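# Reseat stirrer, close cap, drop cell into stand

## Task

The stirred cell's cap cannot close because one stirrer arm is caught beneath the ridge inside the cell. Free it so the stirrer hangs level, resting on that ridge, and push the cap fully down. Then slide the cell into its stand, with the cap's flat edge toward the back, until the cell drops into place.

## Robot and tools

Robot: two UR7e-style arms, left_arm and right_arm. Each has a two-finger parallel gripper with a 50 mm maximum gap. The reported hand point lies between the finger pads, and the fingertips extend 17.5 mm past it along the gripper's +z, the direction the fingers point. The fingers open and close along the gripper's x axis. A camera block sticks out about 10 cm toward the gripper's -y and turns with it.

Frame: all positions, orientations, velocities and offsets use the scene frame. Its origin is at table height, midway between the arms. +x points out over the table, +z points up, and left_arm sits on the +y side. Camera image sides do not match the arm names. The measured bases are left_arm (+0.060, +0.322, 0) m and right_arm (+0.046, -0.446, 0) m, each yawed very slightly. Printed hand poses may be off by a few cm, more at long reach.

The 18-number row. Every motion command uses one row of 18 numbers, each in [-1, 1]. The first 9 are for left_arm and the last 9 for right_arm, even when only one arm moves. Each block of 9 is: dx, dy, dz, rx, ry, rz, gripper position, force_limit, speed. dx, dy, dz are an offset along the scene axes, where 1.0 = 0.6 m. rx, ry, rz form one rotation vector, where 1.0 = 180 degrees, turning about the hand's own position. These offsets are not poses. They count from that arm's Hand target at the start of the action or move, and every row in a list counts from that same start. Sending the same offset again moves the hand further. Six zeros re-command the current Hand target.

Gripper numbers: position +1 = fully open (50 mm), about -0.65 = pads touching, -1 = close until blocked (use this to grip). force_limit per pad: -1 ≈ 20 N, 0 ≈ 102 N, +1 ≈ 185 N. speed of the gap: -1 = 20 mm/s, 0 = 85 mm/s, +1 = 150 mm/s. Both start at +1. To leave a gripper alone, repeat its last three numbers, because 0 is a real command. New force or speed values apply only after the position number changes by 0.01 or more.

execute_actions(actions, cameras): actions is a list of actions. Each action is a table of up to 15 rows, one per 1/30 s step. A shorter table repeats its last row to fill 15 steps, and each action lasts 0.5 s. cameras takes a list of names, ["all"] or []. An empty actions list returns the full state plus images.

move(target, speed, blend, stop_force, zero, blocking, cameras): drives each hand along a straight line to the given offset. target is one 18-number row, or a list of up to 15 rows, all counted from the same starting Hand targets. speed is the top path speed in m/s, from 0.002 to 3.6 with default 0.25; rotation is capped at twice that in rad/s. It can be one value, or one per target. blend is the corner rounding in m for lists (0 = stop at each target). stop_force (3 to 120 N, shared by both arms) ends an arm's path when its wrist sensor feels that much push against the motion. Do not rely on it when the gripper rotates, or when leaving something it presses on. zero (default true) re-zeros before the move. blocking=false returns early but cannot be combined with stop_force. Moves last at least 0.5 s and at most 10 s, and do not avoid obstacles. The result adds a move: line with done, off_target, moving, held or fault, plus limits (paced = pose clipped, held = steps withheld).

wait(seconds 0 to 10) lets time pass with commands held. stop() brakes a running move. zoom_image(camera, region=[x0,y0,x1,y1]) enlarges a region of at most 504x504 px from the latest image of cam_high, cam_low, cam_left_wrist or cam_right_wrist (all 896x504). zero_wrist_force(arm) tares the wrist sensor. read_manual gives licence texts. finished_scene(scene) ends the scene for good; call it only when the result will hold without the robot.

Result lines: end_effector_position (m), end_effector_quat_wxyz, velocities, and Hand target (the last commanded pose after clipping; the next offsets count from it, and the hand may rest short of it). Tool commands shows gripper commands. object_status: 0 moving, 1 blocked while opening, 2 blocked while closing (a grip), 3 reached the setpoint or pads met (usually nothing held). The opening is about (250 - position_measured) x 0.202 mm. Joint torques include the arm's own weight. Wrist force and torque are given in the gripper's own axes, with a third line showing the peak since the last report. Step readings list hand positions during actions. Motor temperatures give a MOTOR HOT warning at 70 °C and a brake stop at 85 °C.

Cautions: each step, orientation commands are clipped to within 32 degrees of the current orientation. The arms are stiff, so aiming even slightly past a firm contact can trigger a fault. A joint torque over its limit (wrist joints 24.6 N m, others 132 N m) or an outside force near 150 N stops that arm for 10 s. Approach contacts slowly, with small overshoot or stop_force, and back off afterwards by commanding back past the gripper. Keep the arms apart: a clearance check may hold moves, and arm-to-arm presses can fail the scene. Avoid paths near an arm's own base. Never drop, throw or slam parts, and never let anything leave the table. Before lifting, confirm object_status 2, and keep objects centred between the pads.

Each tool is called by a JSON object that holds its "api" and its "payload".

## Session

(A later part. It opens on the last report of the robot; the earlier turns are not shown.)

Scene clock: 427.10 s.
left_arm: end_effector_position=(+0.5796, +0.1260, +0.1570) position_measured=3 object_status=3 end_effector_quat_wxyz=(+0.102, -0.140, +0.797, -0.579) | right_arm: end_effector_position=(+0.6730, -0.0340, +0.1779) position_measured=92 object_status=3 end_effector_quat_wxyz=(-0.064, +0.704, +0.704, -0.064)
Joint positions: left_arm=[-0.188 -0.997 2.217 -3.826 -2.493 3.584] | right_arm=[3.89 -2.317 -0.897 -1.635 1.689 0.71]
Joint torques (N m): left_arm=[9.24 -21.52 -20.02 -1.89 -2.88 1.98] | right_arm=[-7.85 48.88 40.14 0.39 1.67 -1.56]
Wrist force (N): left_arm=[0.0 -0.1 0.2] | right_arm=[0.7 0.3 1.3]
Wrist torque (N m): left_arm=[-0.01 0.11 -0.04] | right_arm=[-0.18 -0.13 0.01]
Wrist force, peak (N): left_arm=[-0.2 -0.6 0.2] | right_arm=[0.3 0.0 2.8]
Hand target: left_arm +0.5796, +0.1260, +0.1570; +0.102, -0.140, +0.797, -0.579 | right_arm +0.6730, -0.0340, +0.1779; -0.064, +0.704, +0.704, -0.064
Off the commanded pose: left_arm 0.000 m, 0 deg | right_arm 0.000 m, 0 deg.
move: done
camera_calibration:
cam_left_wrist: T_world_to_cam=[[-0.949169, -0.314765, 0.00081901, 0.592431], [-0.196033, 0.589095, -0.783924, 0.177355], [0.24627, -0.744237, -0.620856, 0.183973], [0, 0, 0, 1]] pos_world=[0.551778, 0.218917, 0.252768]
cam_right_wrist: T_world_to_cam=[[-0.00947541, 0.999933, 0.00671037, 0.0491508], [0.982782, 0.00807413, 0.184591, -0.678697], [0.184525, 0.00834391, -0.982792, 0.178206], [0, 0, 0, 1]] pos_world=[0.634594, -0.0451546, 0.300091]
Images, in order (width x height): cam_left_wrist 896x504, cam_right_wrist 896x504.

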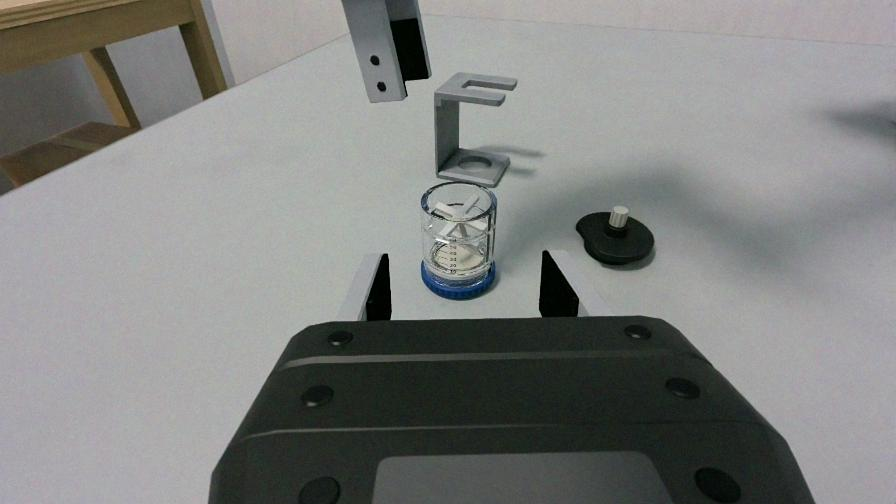

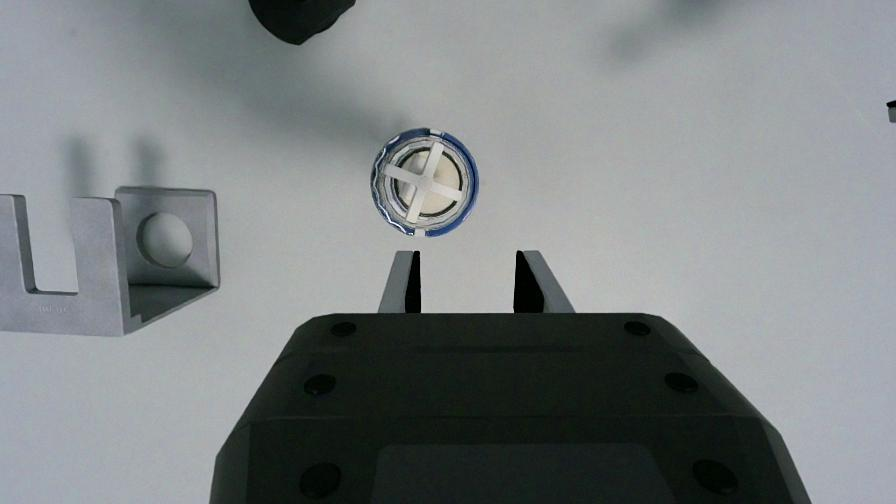

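{"api": "move", "payload": {"target": [0.0288,-0.0868,-0.0724,0,0,0,1,1,1,-0.008,0.008,-0.09,0,0,0,0.4,0,-0.8], "speed": 0.1, "cameras": ["cam_left_wrist", "cam_right_wrist"]}}

{"api": "zoom_image", "payload": {"camera": "cam_right_wrist", "region": [360, 80, 530, 250]}}

{"api": "zoom_image", "payload": {"camera": "cam_left_wrist", "region": [390, 130, 540, 320]}}

Scene clock: 479.87 s.
left_arm: end_effector_position=(+0.5968, +0.0740, +0.1137) position_measured=3 object_status=3 end_effector_quat_wxyz=(+0.102, -0.140, +0.797, -0.579) | right_arm: end_effector_position=(+0.6682, -0.0292, +0.1240) position_measured=92 object_status=3 end_effector_quat_wxyz=(-0.064, +0.704, +0.704, -0.064)
Joint positions: left_arm=[-0.294 -0.851 2.144 -3.961 -2.4 3.504] | right_arm=[3.898 -2.334 -1.007 -1.507 1.691 0.719]
Joint torques (N m): left_arm=[-8.11 -22.74 -18.09 -4.03 1.22 -2] | right_arm=[9.31 48.04 15.24 5.46 1.46 1.62]
Wrist force (N): left_arm=[-0.2 0.2 0.0] | right_arm=[0.6 0.3 1.2]
Wrist torque (N m): left_arm=[0.07 0.12 0.23] | right_arm=[-0.18 -0.13 -0.07]
Wrist force, peak (N): left_arm=[0.1 0.4 1.1] | right_arm=[1.0 0.5 2.2]
Hand target: left_arm +0.5969, +0.0739, +0.1136; +0.102, -0.140, +0.797, -0.579 | right_arm +0.6682, -0.0292, +0.1239; -0.064, +0.704, +0.704, -0.064
Off the commanded pose: left_arm 0.000 m, 0 deg | right_arm 0.000 m, 0 deg.
move: done
camera_calibration:
cam_left_wrist: T_world_to_cam=[[-0.949169, -0.314765, 0.00081901, 0.592519], [-0.196033, 0.589095, -0.783924, 0.177435], [0.24627, -0.744237, -0.620856, 0.114129], [0, 0, 0, 1]] pos_world=[0.569078, 0.166917, 0.209468]
cam_right_wrist: T_world_to_cam=[[-0.00947475, 0.999933, 0.00671142, 0.0445667], [0.9828, 0.00807411, 0.184494, -0.664057], [0.184428, 0.00834403, -0.982811, 0.126144], [0, 0, 0, 1]] pos_world=[0.629793, -0.0402546, 0.246191]
Images, in order (width x height): cam_left_wrist 896x504, cam_right_wrist 896x504.

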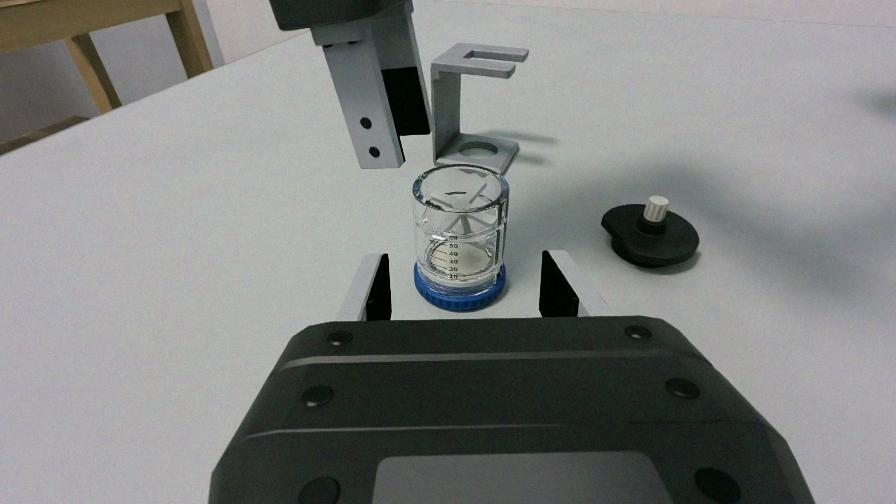

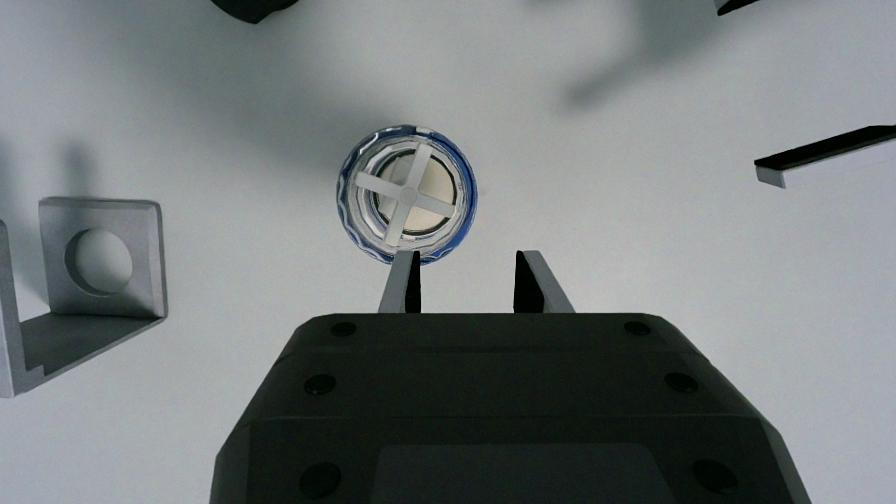

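Scaled by 2.965 from the camera's 896x504 image, which has a finer 1280x720 frame.

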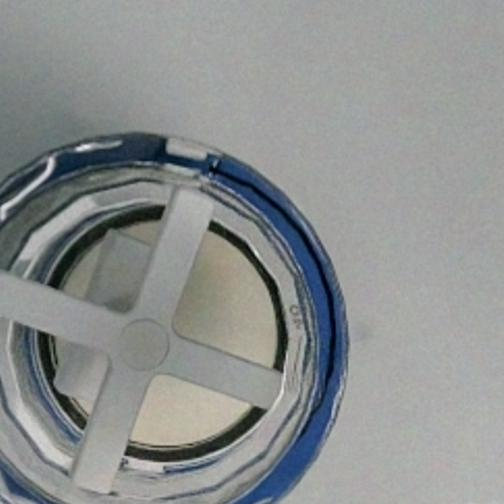

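Scaled by 2.653 from the camera's 896x504 image, which has a finer 1280x720 frame.

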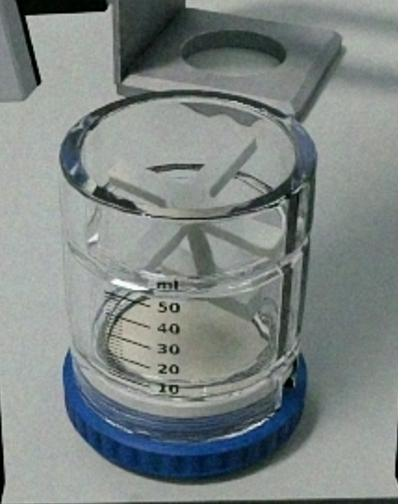

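{"api": "zoom_image", "payload": {"camera": "cam_left_wrist", "region": [408, 155, 518, 275]}}

{"api": "zoom_image", "payload": {"camera": "cam_right_wrist", "region": [330, 115, 490, 275]}}

Scaled by 4.200 from the camera's 896x504 image, which has a finer 1280x720 frame.

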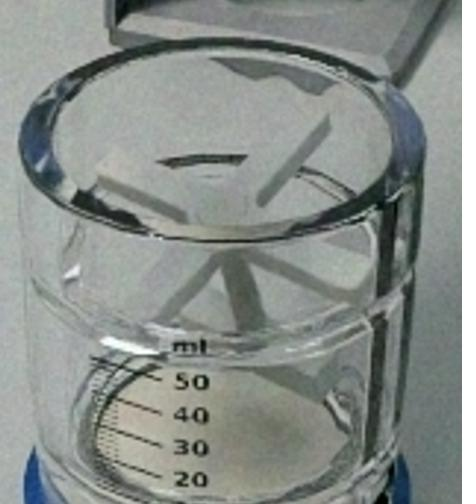

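Scaled by 3.150 from the camera's 896x504 image, which has a finer 1280x720 frame.

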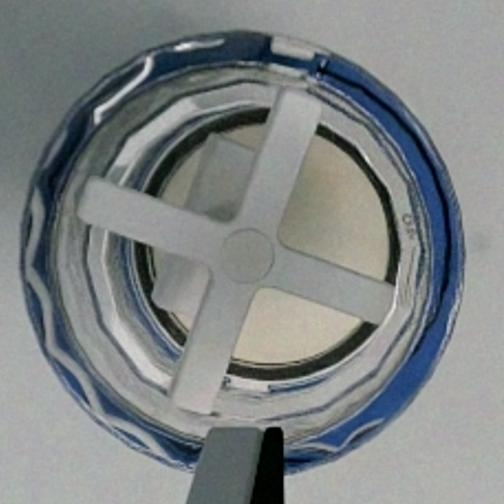

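{"api": "move", "payload": {"target": [[-0.03,0.16,0.12,0,0,0,1,1,1,-0.07,0.01,0.10,-0.026,-0.16,-0.046,0.4,0,-0.8],[-0.03,0.20,0.12,0,0,0,1,1,1,-0.178,0.0193,0.0198,-0.0520,-0.3269,-0.0914,0.4,0,-0.8]], "speed": 0.12, "blend": [0.02,0], "cameras": ["cam_left_wrist", "cam_right_wrist"]}}

{"api": "zoom_image", "payload": {"camera": "cam_right_wrist", "region": [370, 60, 570, 260]}}

Scene clock: 636.03 s.
left_arm: end_effector_position=(+0.5789, +0.1939, +0.1856) position_measured=3 object_status=3 end_effector_quat_wxyz=(+0.102, -0.140, +0.797, -0.579) | right_arm: end_effector_position=(+0.5615, -0.0176, +0.1358) position_measured=92 object_status=3 end_effector_quat_wxyz=(+0.336, +0.737, +0.534, +0.244)
Joint positions: left_arm=[-0.028 -1.097 2.218 -3.588 -2.625 3.749] | right_arm=[4.377 -1.991 -1.843 -0.82 0.717 1.495]
Joint torques (N m): left_arm=[8.69 -42.18 -22.31 -1.11 -3.39 1.84] | right_arm=[8.93 29.88 11.07 1.03 -2.93 2.1]
Wrist force (N): left_arm=[-0.2 0.1 0.0] | right_arm=[0.3 -0.4 0.3]
Wrist torque (N m): left_arm=[0.00 0.09 0.01] | right_arm=[0.01 -0.03 -0.09]
Wrist force, peak (N): left_arm=[-0.1 0.3 0.9] | right_arm=[0.6 0.7 2.0]
Hand target: left_arm +0.5789, +0.1939, +0.1856; +0.102, -0.140, +0.797, -0.579 | right_arm +0.5614, -0.0176, +0.1358; +0.336, +0.737, +0.534, +0.244
Off the commanded pose: left_arm 0.000 m, 0 deg | right_arm 0.000 m, 0 deg.
move: done
camera_calibration:
cam_left_wrist: T_world_to_cam=[[-0.949169, -0.314765, 0.00081801, 0.613116], [-0.196013, 0.589037, -0.783973, 0.159657], [0.246286, -0.744283, -0.620794, 0.252422], [0, 0, 0, 1]] pos_world=[0.551077, 0.286817, 0.281368]
cam_right_wrist: T_world_to_cam=[[0.300525, 0.953763, -0.00458607, -0.141413], [0.327905, -0.0988032, 0.93953, -0.298084], [0.895636, -0.283856, -0.342437, -0.334109], [0, 0, 0, 1]] pos_world=[0.439481, 0.010584, 0.164999]
Images, in order (width x height): cam_left_wrist 896x504, cam_right_wrist 896x504.

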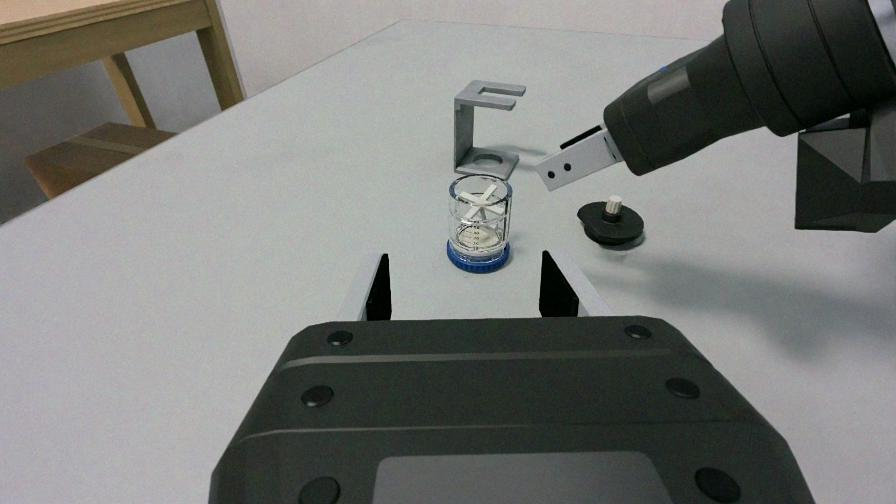

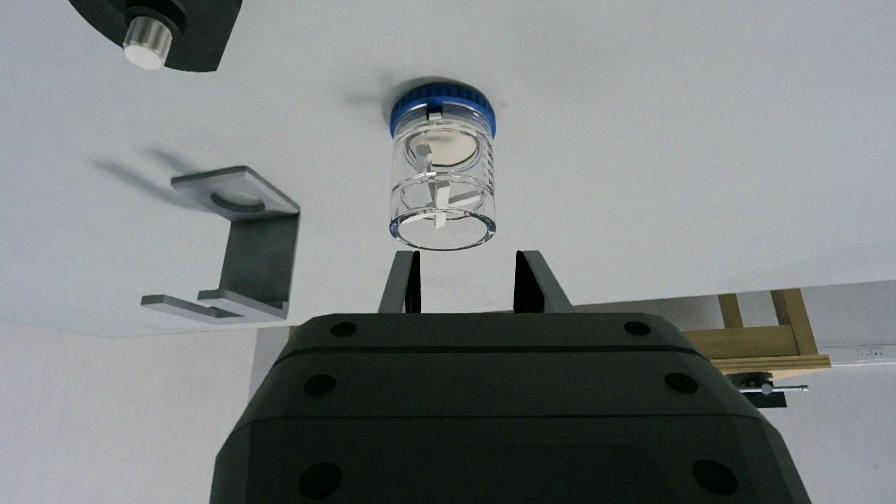

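Scaled by 2.520 from the camera's 896x504 image, which has a finer 1280x720 frame.

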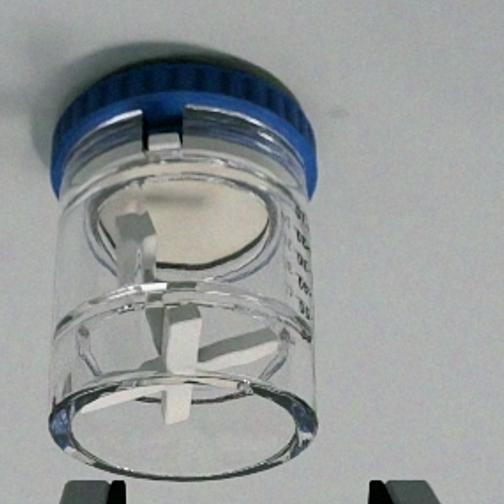

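{"api": "zoom_image", "payload": {"camera": "cam_right_wrist", "region": [385, 150, 505, 260]}}

{"api": "zoom_image", "payload": {"camera": "cam_left_wrist", "region": [435, 165, 525, 285]}}

Scaled by 4.200 from the camera's 896x504 image, which has a finer 1280x720 frame.

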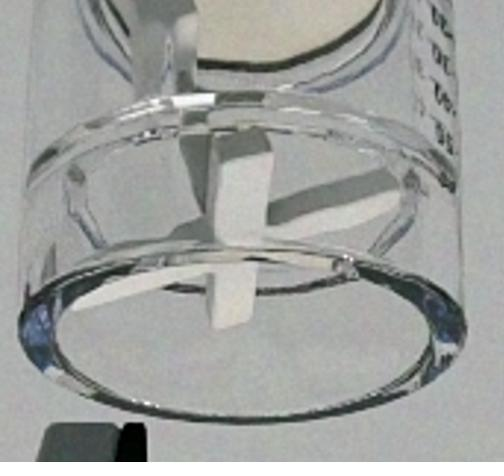

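Scaled by 4.200 from the camera's 896x504 image, which has a finer 1280x720 frame.

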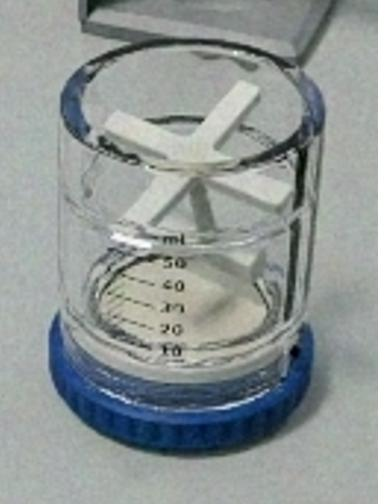

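{"api": "move", "payload": {"target": [[0,-0.05,-0.02,0,0,0,1,1,1,0.04,-0.02,0.12,-0.067,0.134,0.231,-0.3,0,-0.5],[0.0013,-0.1132,-0.0477,0,0,0,1,1,1,0.126,-0.0655,0.02,-0.1342,0.2688,0.4627,-0.3,0,-0.5]], "speed": 0.15, "blend": [0.02,0], "cameras": ["cam_left_wrist", "cam_right_wrist"]}}

{"api": "zoom_image", "payload": {"camera": "cam_right_wrist", "region": [360, 120, 560, 320]}}

{"api": "zoom_image", "payload": {"camera": "cam_left_wrist", "region": [395, 90, 535, 310]}}

Scene clock: 738.93 s.
left_arm: end_effector_position=(+0.5796, +0.1260, +0.1570) position_measured=3 object_status=3 end_effector_quat_wxyz=(+0.102, -0.140, +0.797, -0.579) | right_arm: end_effector_position=(+0.6370, -0.0569, +0.1478) position_measured=198 object_status=3 end_effector_quat_wxyz=(+0.000, +0.164, +0.986, +0.000)
Joint positions: left_arm=[-0.188 -0.997 2.217 -3.826 -2.493 3.584] | right_arm=[3.943 -2.12 -1.328 -1.265 1.571 -0.47]
Joint torques (N m): left_arm=[-7.49 -20.11 -20.22 -4.01 1.17 -1.78] | right_arm=[-7.52 38.78 38.97 0.72 1.27 -1.52]
Wrist force (N): left_arm=[-0.1 -0.1 0.0] | right_arm=[0.3 0.0 1.5]
Wrist torque (N m): left_arm=[0.00 0.12 0.17] | right_arm=[-0.17 -0.07 0.02]
Wrist force, peak (N): left_arm=[-0.2 -0.6 0.5] | right_arm=[0.8 -0.4 1.5]
Hand target: left_arm +0.5796, +0.1260, +0.1570; +0.102, -0.140, +0.797, -0.579 | right_arm +0.6370, -0.0569, +0.1478; +0.000, +0.164, +0.986, +0.000
Off the commanded pose: left_arm 0.000 m, 0 deg | right_arm 0.000 m, 0 deg.
move: done
camera_calibration:
cam_left_wrist: T_world_to_cam=[[-0.949169, -0.314765, 0.00081901, 0.592526], [-0.196033, 0.589095, -0.783924, 0.177375], [0.24627, -0.744237, -0.620856, 0.183948], [0, 0, 0, 1]] pos_world=[0.551878, 0.218917, 0.252768]
cam_right_wrist: T_world_to_cam=[[-0.94969, 0.313154, 0.00495184, 0.632012], [0.294144, 0.886386, 0.357491, -0.174435], [0.10756, 0.340962, -0.933903, 0.216187], [0, 0, 0, 1]] pos_world=[0.628271, -0.117012, 0.261128]
Images, in order (width x height): cam_left_wrist 896x504, cam_right_wrist 896x504.

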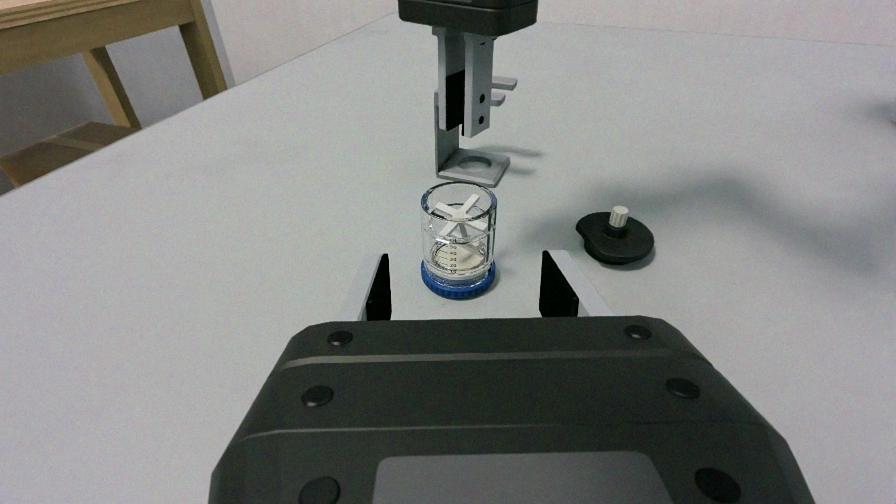

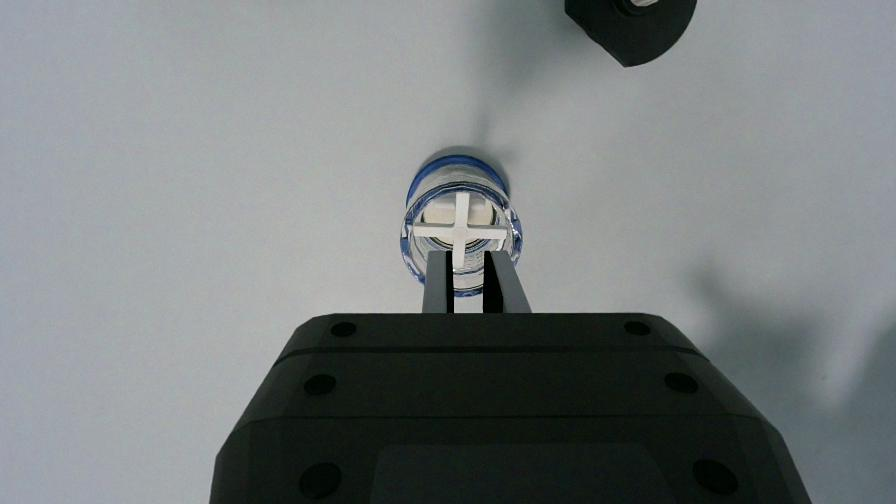

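Scaled by 2.520 from the camera's 896x504 image, which has a finer 1280x720 frame.

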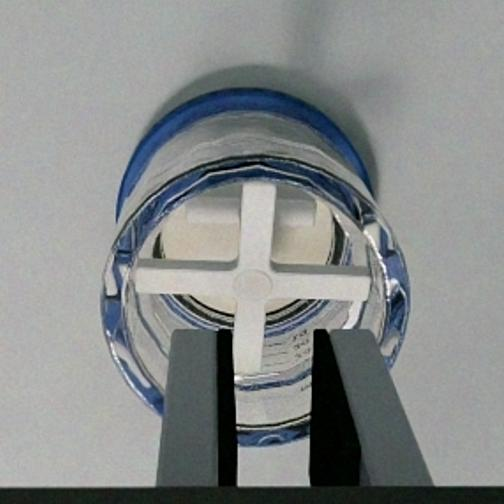

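Scaled by 2.291 from the camera's 896x504 image, which has a finer 1280x720 frame.

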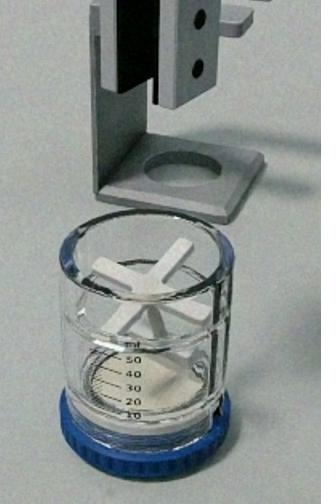

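{"api": "move", "payload": {"target": [0,0,0,0,0,0,1,1,1,-0.0005,-0.0015,-0.083,0,0,-0.0194,-0.3,0,-0.5], "speed": 0.08, "stop_force": 6, "cameras": ["cam_left_wrist", "cam_right_wrist"]}}

{"api": "zoom_image", "payload": {"camera": "cam_right_wrist", "region": [360, 120, 560, 320]}}

{"api": "zoom_image", "payload": {"camera": "cam_left_wrist", "region": [405, 120, 515, 270]}}

Scene clock: 778.07 s.
left_arm: end_effector_position=(+0.5796, +0.1260, +0.1570) position_measured=3 object_status=3 end_effector_quat_wxyz=(+0.102, -0.140, +0.797, -0.579) | right_arm: end_effector_position=(+0.6367, -0.0578, +0.0980) position_measured=198 object_status=3 end_effector_quat_wxyz=(+0.000, +0.194, +0.981, +0.000)
Joint positions: left_arm=[-0.188 -0.997 2.217 -3.826 -2.493 3.584] | right_arm=[3.942 -2.16 -1.398 -1.155 1.571 -0.41]
Joint torques (N m): left_arm=[-8.83 -20.59 -19.64 -4.18 0.96 -1.85] | right_arm=[-8.09 40.75 14.34 5.98 -0.51 1.8]
Wrist force (N): left_arm=[0.0 -0.1 0.2] | right_arm=[0.5 0.0 1.1]
Wrist torque (N m): left_arm=[0.00 0.12 0.17] | right_arm=[-0.18 -0.10 -0.07]
Wrist force, peak (N): left_arm=[-0.1 -0.4 0.3] | right_arm=[0.5 0.0 2.1]
Hand target: left_arm +0.5796, +0.1260, +0.1570; +0.102, -0.140, +0.797, -0.579 | right_arm +0.6367, -0.0578, +0.0980; +0.000, +0.194, +0.981, +0.000
Off the commanded pose: left_arm 0.000 m, 0 deg | right_arm 0.000 m, 0 deg.
move: done
camera_calibration:
cam_left_wrist: T_world_to_cam=[[-0.949169, -0.314765, 0.00081801, 0.592526], [-0.196013, 0.589037, -0.783973, 0.177388], [0.246286, -0.744283, -0.620794, 0.183934], [0, 0, 0, 1]] pos_world=[0.551877, 0.218917, 0.252768]
cam_right_wrist: T_world_to_cam=[[-0.928926, 0.37023, 0.00506282, 0.622343], [0.347458, 0.866903, 0.357424, -0.190877], [0.12794, 0.333779, -0.933929, 0.156601], [0, 0, 0, 1]] pos_world=[0.624397, -0.117208, 0.211327]
Images, in order (width x height): cam_left_wrist 896x504, cam_right_wrist 896x504.

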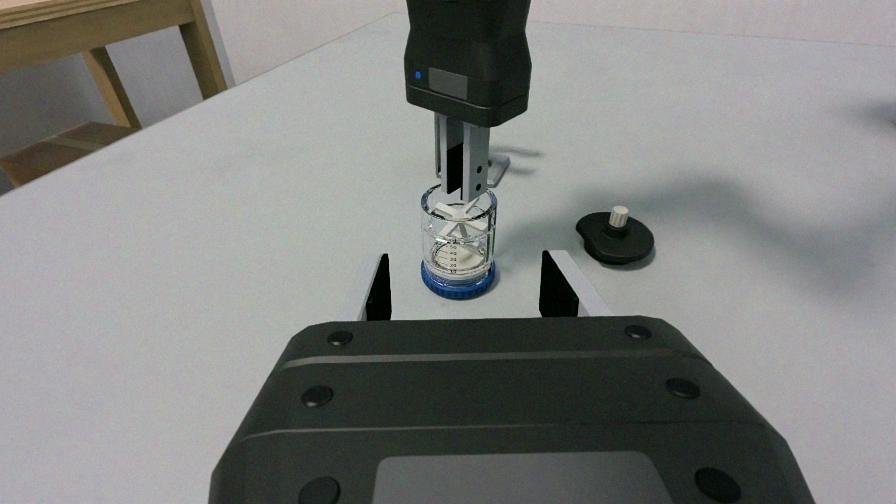

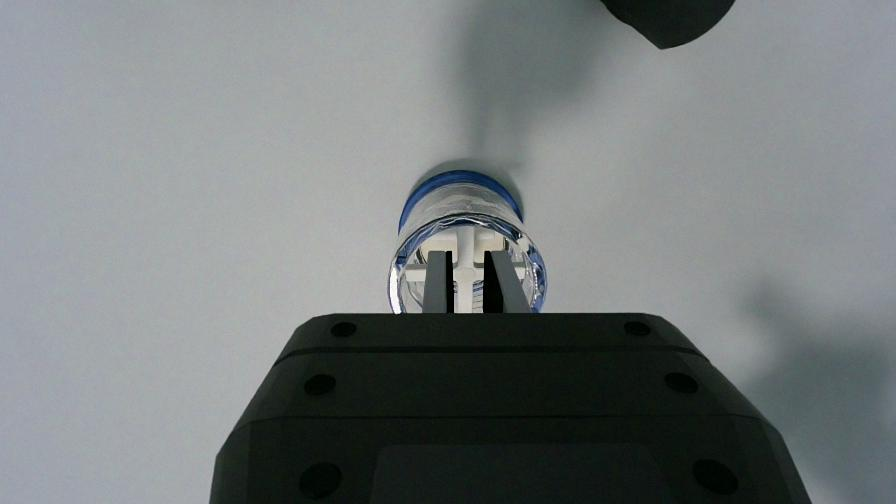

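Scaled by 2.520 from the camera's 896x504 image, which has a finer 1280x720 frame.

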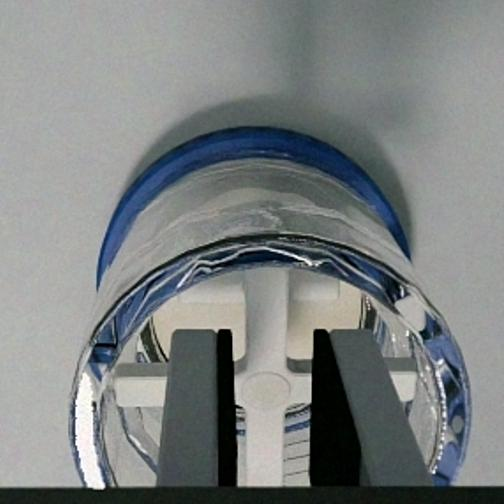

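Scaled by 3.360 from the camera's 896x504 image, which has a finer 1280x720 frame.

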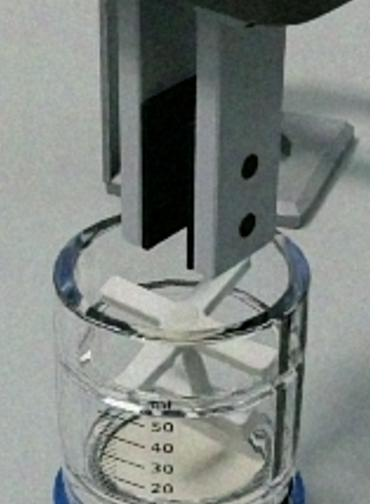

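{"api": "move", "payload": {"target": [0,0,0,0,0,0,1,1,1,0,0,-0.0158,0,0,0,-0.3,0,-0.5], "speed": 0.02, "stop_force": 3, "cameras": ["cam_left_wrist", "cam_right_wrist"]}}

{"api": "zoom_image", "payload": {"camera": "cam_right_wrist", "region": [380, 160, 540, 320]}}

{"api": "zoom_image", "payload": {"camera": "cam_left_wrist", "region": [405, 140, 515, 270]}}

Scene clock: 786.97 s.
left_arm: end_effector_position=(+0.5796, +0.1260, +0.1570) position_measured=3 object_status=3 end_effector_quat_wxyz=(+0.102, -0.140, +0.797, -0.579) | right_arm: end_effector_position=(+0.6367, -0.0578, +0.0885) position_measured=198 object_status=3 end_effector_quat_wxyz=(+0.000, +0.194, +0.981, +0.000)
Joint positions: left_arm=[-0.188 -0.997 2.217 -3.826 -2.493 3.584] | right_arm=[3.942 -2.17 -1.408 -1.135 1.571 -0.41]
Joint torques (N m): left_arm=[-6.98 -20.51 -19.05 -4.2 1 -1.74] | right_arm=[-7.18 40.77 13.51 5.91 -0.48 1.51]
Wrist force (N): left_arm=[0.0 -0.2 0.0] | right_arm=[0.4 0.2 1.3]
Wrist torque (N m): left_arm=[-0.01 0.12 0.17] | right_arm=[-0.16 -0.07 -0.08]
Wrist force, peak (N): left_arm=[0.0 -0.6 0.3] | right_arm=[0.5 -0.1 1.7]
Hand target: left_arm +0.5796, +0.1260, +0.1570; +0.102, -0.140, +0.797, -0.579 | right_arm +0.6367, -0.0578, +0.0885; +0.000, +0.194, +0.981, +0.000
Off the commanded pose: left_arm 0.000 m, 0 deg | right_arm 0.000 m, 0 deg.
move: done
camera_calibration:
cam_left_wrist: T_world_to_cam=[[-0.949169, -0.314765, 0.00081801, 0.592526], [-0.196013, 0.589037, -0.783973, 0.177388], [0.246286, -0.744283, -0.620794, 0.183934], [0, 0, 0, 1]] pos_world=[0.551877, 0.218917, 0.252768]
cam_right_wrist: T_world_to_cam=[[-0.928926, 0.37023, 0.00506282, 0.622391], [0.347458, 0.866903, 0.357424, -0.187481], [0.12794, 0.333779, -0.933929, 0.147729], [0, 0, 0, 1]] pos_world=[0.624397, -0.117208, 0.201827]
Images, in order (width x height): cam_left_wrist 896x504, cam_right_wrist 896x504.

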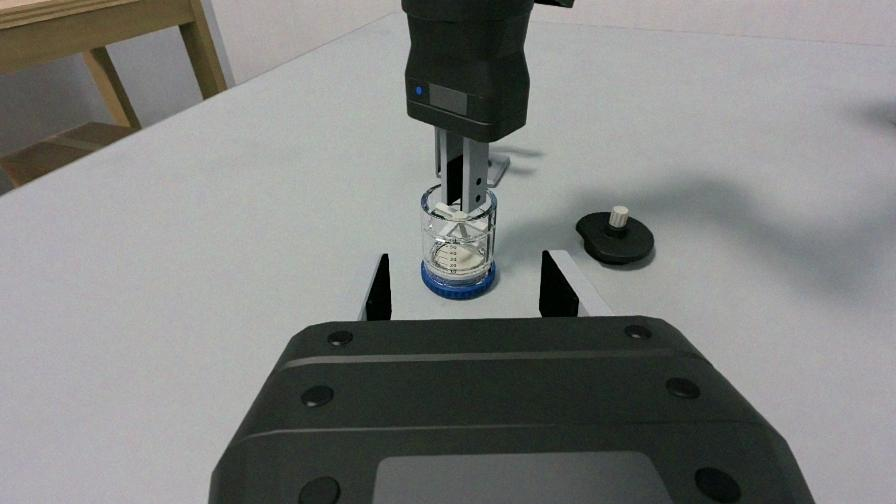

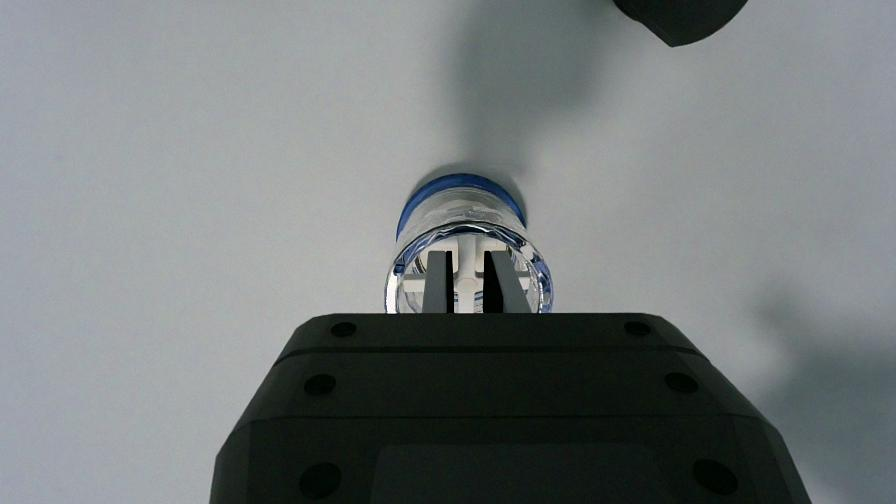

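Scaled by 3.150 from the camera's 896x504 image, which has a finer 1280x720 frame.

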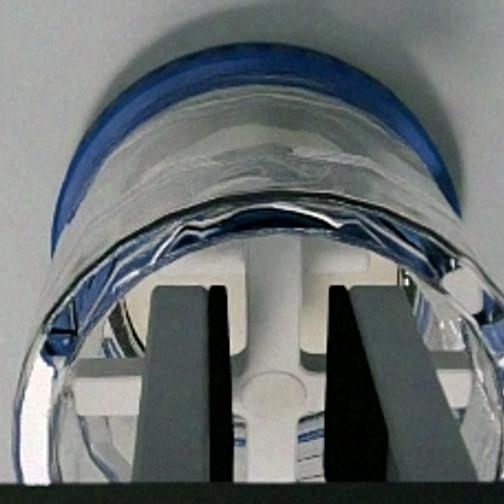

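Scaled by 3.877 from the camera's 896x504 image, which has a finer 1280x720 frame.

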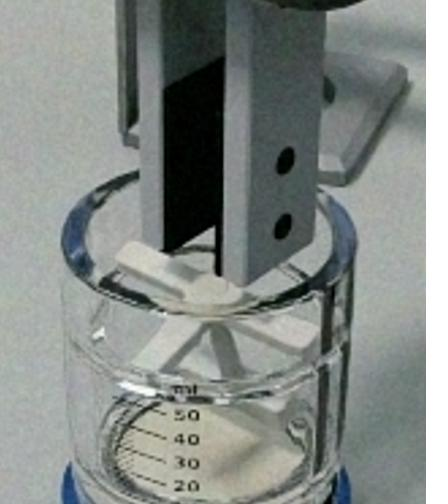

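{"api": "move", "payload": {"target": [0,0,0,0,0,0,1,1,1,0,0,-0.0083,0,0,0,-0.3,0,-0.5], "speed": 0.01, "stop_force": 3, "cameras": ["cam_left_wrist", "cam_right_wrist"]}}

{"api": "zoom_image", "payload": {"camera": "cam_right_wrist", "region": [380, 160, 540, 320]}}

{"api": "zoom_image", "payload": {"camera": "cam_left_wrist", "region": [405, 140, 515, 270]}}

Scene clock: 792.63 s.
left_arm: end_effector_position=(+0.5796, +0.1260, +0.1570) position_measured=3 object_status=3 end_effector_quat_wxyz=(+0.102, -0.140, +0.797, -0.579) | right_arm: end_effector_position=(+0.6367, -0.0578, +0.0835) position_measured=198 object_status=3 end_effector_quat_wxyz=(+0.000, +0.194, +0.981, +0.000)
Joint positions: left_arm=[-0.188 -0.997 2.217 -3.826 -2.493 3.584] | right_arm=[3.942 -2.175 -1.414 -1.124 1.571 -0.41]
Joint torques (N m): left_arm=[-7.31 -21.28 -17.2 -4.07 1.15 -1.73] | right_arm=[-7.1 40.84 13.66 6.1 -0.56 1.63]
Wrist force (N): left_arm=[-0.1 0.0 0.2] | right_arm=[0.3 0.3 1.6]
Wrist torque (N m): left_arm=[0.01 0.13 0.17] | right_arm=[-0.14 -0.07 -0.08]
Wrist force, peak (N): left_arm=[0.0 -0.5 0.3] | right_arm=[0.3 0.3 1.6]
Hand target: left_arm +0.5796, +0.1260, +0.1570; +0.102, -0.140, +0.797, -0.579 | right_arm +0.6367, -0.0578, +0.0835; +0.000, +0.194, +0.981, +0.000
Off the commanded pose: left_arm 0.000 m, 0 deg | right_arm 0.000 m, 0 deg.
move: done
camera_calibration:
cam_left_wrist: T_world_to_cam=[[-0.949169, -0.314765, 0.00081801, 0.592526], [-0.196013, 0.589037, -0.783973, 0.177388], [0.246286, -0.744283, -0.620794, 0.183934], [0, 0, 0, 1]] pos_world=[0.551877, 0.218917, 0.252768]
cam_right_wrist: T_world_to_cam=[[-0.928926, 0.37023, 0.00506282, 0.622416], [0.347458, 0.866903, 0.357424, -0.185694], [0.12794, 0.333779, -0.933929, 0.143059], [0, 0, 0, 1]] pos_world=[0.624397, -0.117208, 0.196827]
Images, in order (width x height): cam_left_wrist 896x504, cam_right_wrist 896x504.

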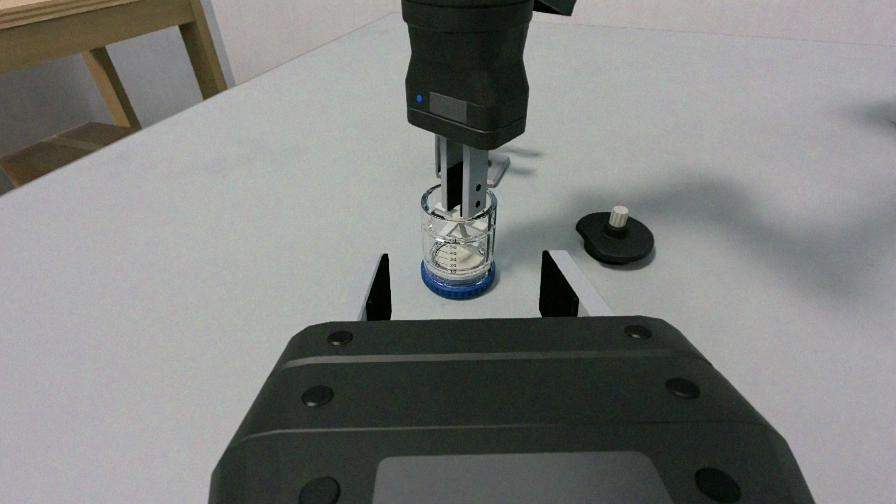

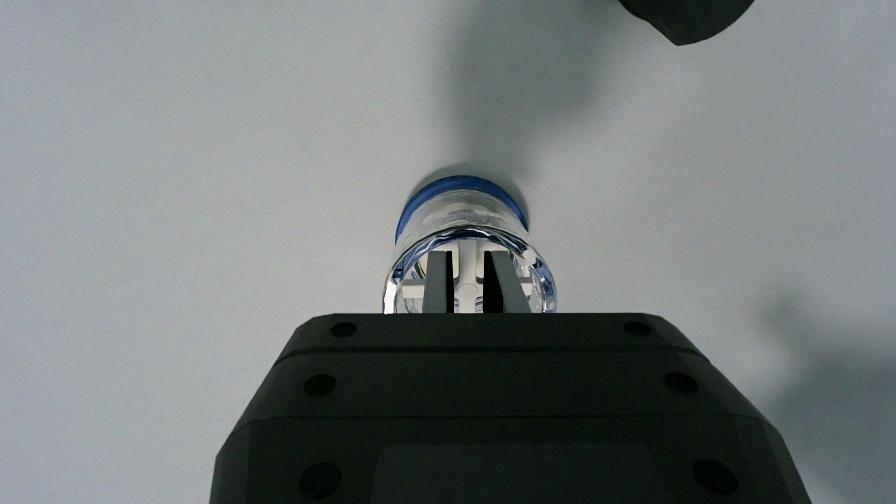

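Scaled by 3.150 from the camera's 896x504 image, which has a finer 1280x720 frame.

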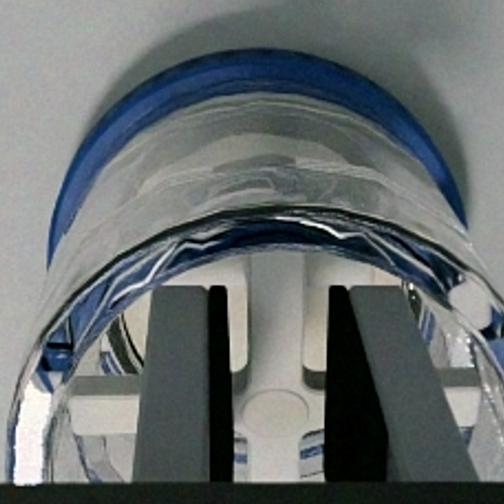

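Scaled by 3.877 from the camera's 896x504 image, which has a finer 1280x720 frame.

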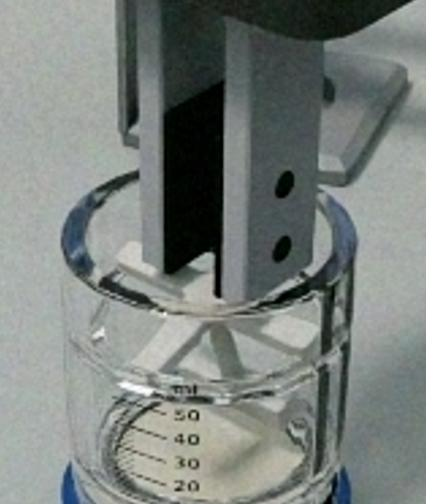

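{"api": "move", "payload": {"target": [0,0,0,0,0,0,1,1,1,0,0,-0.0035,0,0,0,-0.3,0,-0.5], "speed": 0.006, "stop_force": 3, "cameras": ["cam_left_wrist", "cam_right_wrist"]}}

{"api": "zoom_image", "payload": {"camera": "cam_right_wrist", "region": [380, 160, 540, 320]}}

{"api": "zoom_image", "payload": {"camera": "cam_left_wrist", "region": [415, 160, 505, 260]}}

Scene clock: 799.60 s.
left_arm: end_effector_position=(+0.5796, +0.1260, +0.1570) position_measured=3 object_status=3 end_effector_quat_wxyz=(+0.102, -0.140, +0.797, -0.579) | right_arm: end_effector_position=(+0.6367, -0.0578, +0.0815) position_measured=198 object_status=3 end_effector_quat_wxyz=(+0.000, +0.194, +0.981, +0.000)
Joint positions: left_arm=[-0.188 -0.997 2.217 -3.826 -2.493 3.584] | right_arm=[3.942 -2.177 -1.416 -1.12 1.571 -0.41]
Joint torques (N m): left_arm=[-7.52 -20.58 -16.8 -4 1.11 -1.65] | right_arm=[-5.82 40.24 16.61 3.69 -0.25 1.39]
Wrist force (N): left_arm=[-0.1 -0.2 0.1] | right_arm=[0.6 -1.0 -2.0]
Wrist torque (N m): left_arm=[-0.01 0.14 0.16] | right_arm=[-0.17 -0.11 -0.07]
Wrist force, peak (N): left_arm=[0.1 -0.5 0.3] | right_arm=[1.0 -1.3 -2.9]
Hand target: left_arm +0.5796, +0.1260, +0.1570; +0.102, -0.140, +0.797, -0.579 | right_arm +0.6367, -0.0578, +0.0815; +0.000, +0.194, +0.981, +0.000
Off the commanded pose: left_arm 0.000 m, 0 deg | right_arm 0.000 m, 0 deg.
move: contact (right_arm)
camera_calibration:
cam_left_wrist: T_world_to_cam=[[-0.949169, -0.314765, 0.00081801, 0.592526], [-0.196013, 0.589037, -0.783973, 0.177388], [0.246286, -0.744283, -0.620794, 0.183934], [0, 0, 0, 1]] pos_world=[0.551877, 0.218917, 0.252768]
cam_right_wrist: T_world_to_cam=[[-0.928915, 0.37026, 0.00497561, 0.62244], [0.347453, 0.866892, 0.357456, -0.184984], [0.128038, 0.333775, -0.933917, 0.141127], [0, 0, 0, 1]] pos_world=[0.624397, -0.117208, 0.194827]
Images, in order (width x height): cam_left_wrist 896x504, cam_right_wrist 896x504.

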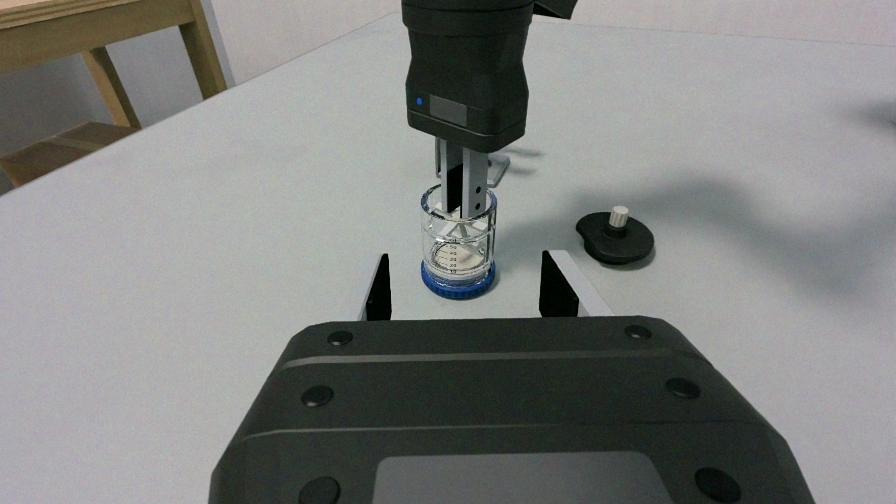

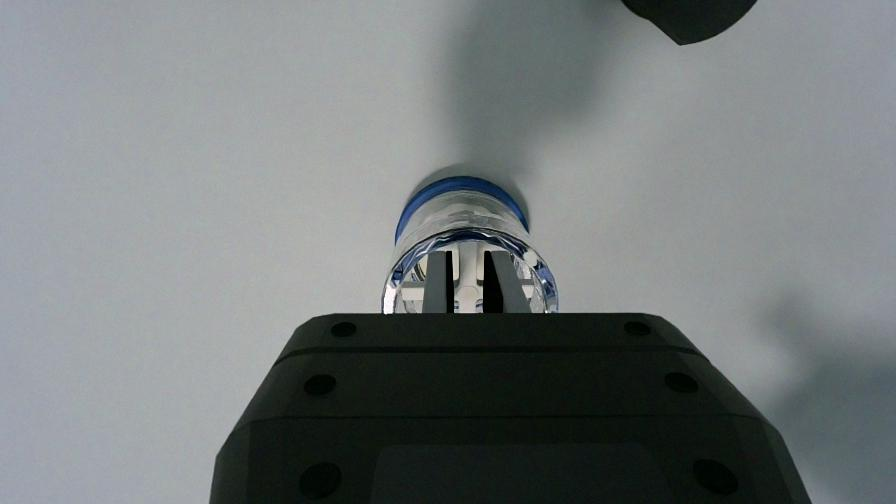

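Scaled by 3.150 from the camera's 896x504 image, which has a finer 1280x720 frame.

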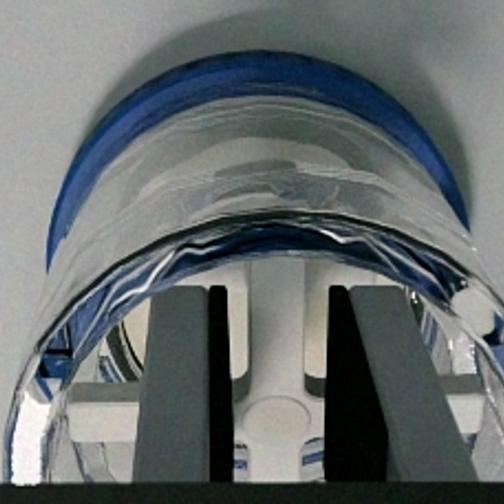

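Scaled by 5.040 from the camera's 896x504 image, which has a finer 1280x720 frame.

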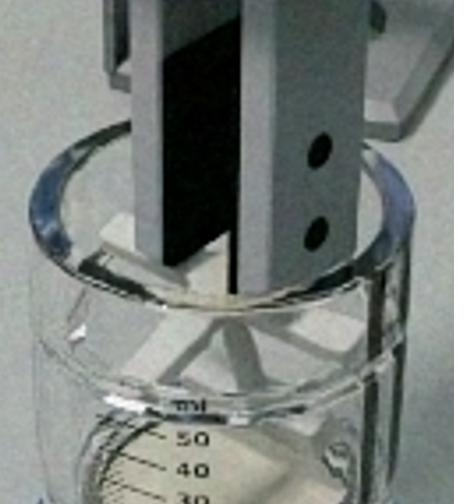

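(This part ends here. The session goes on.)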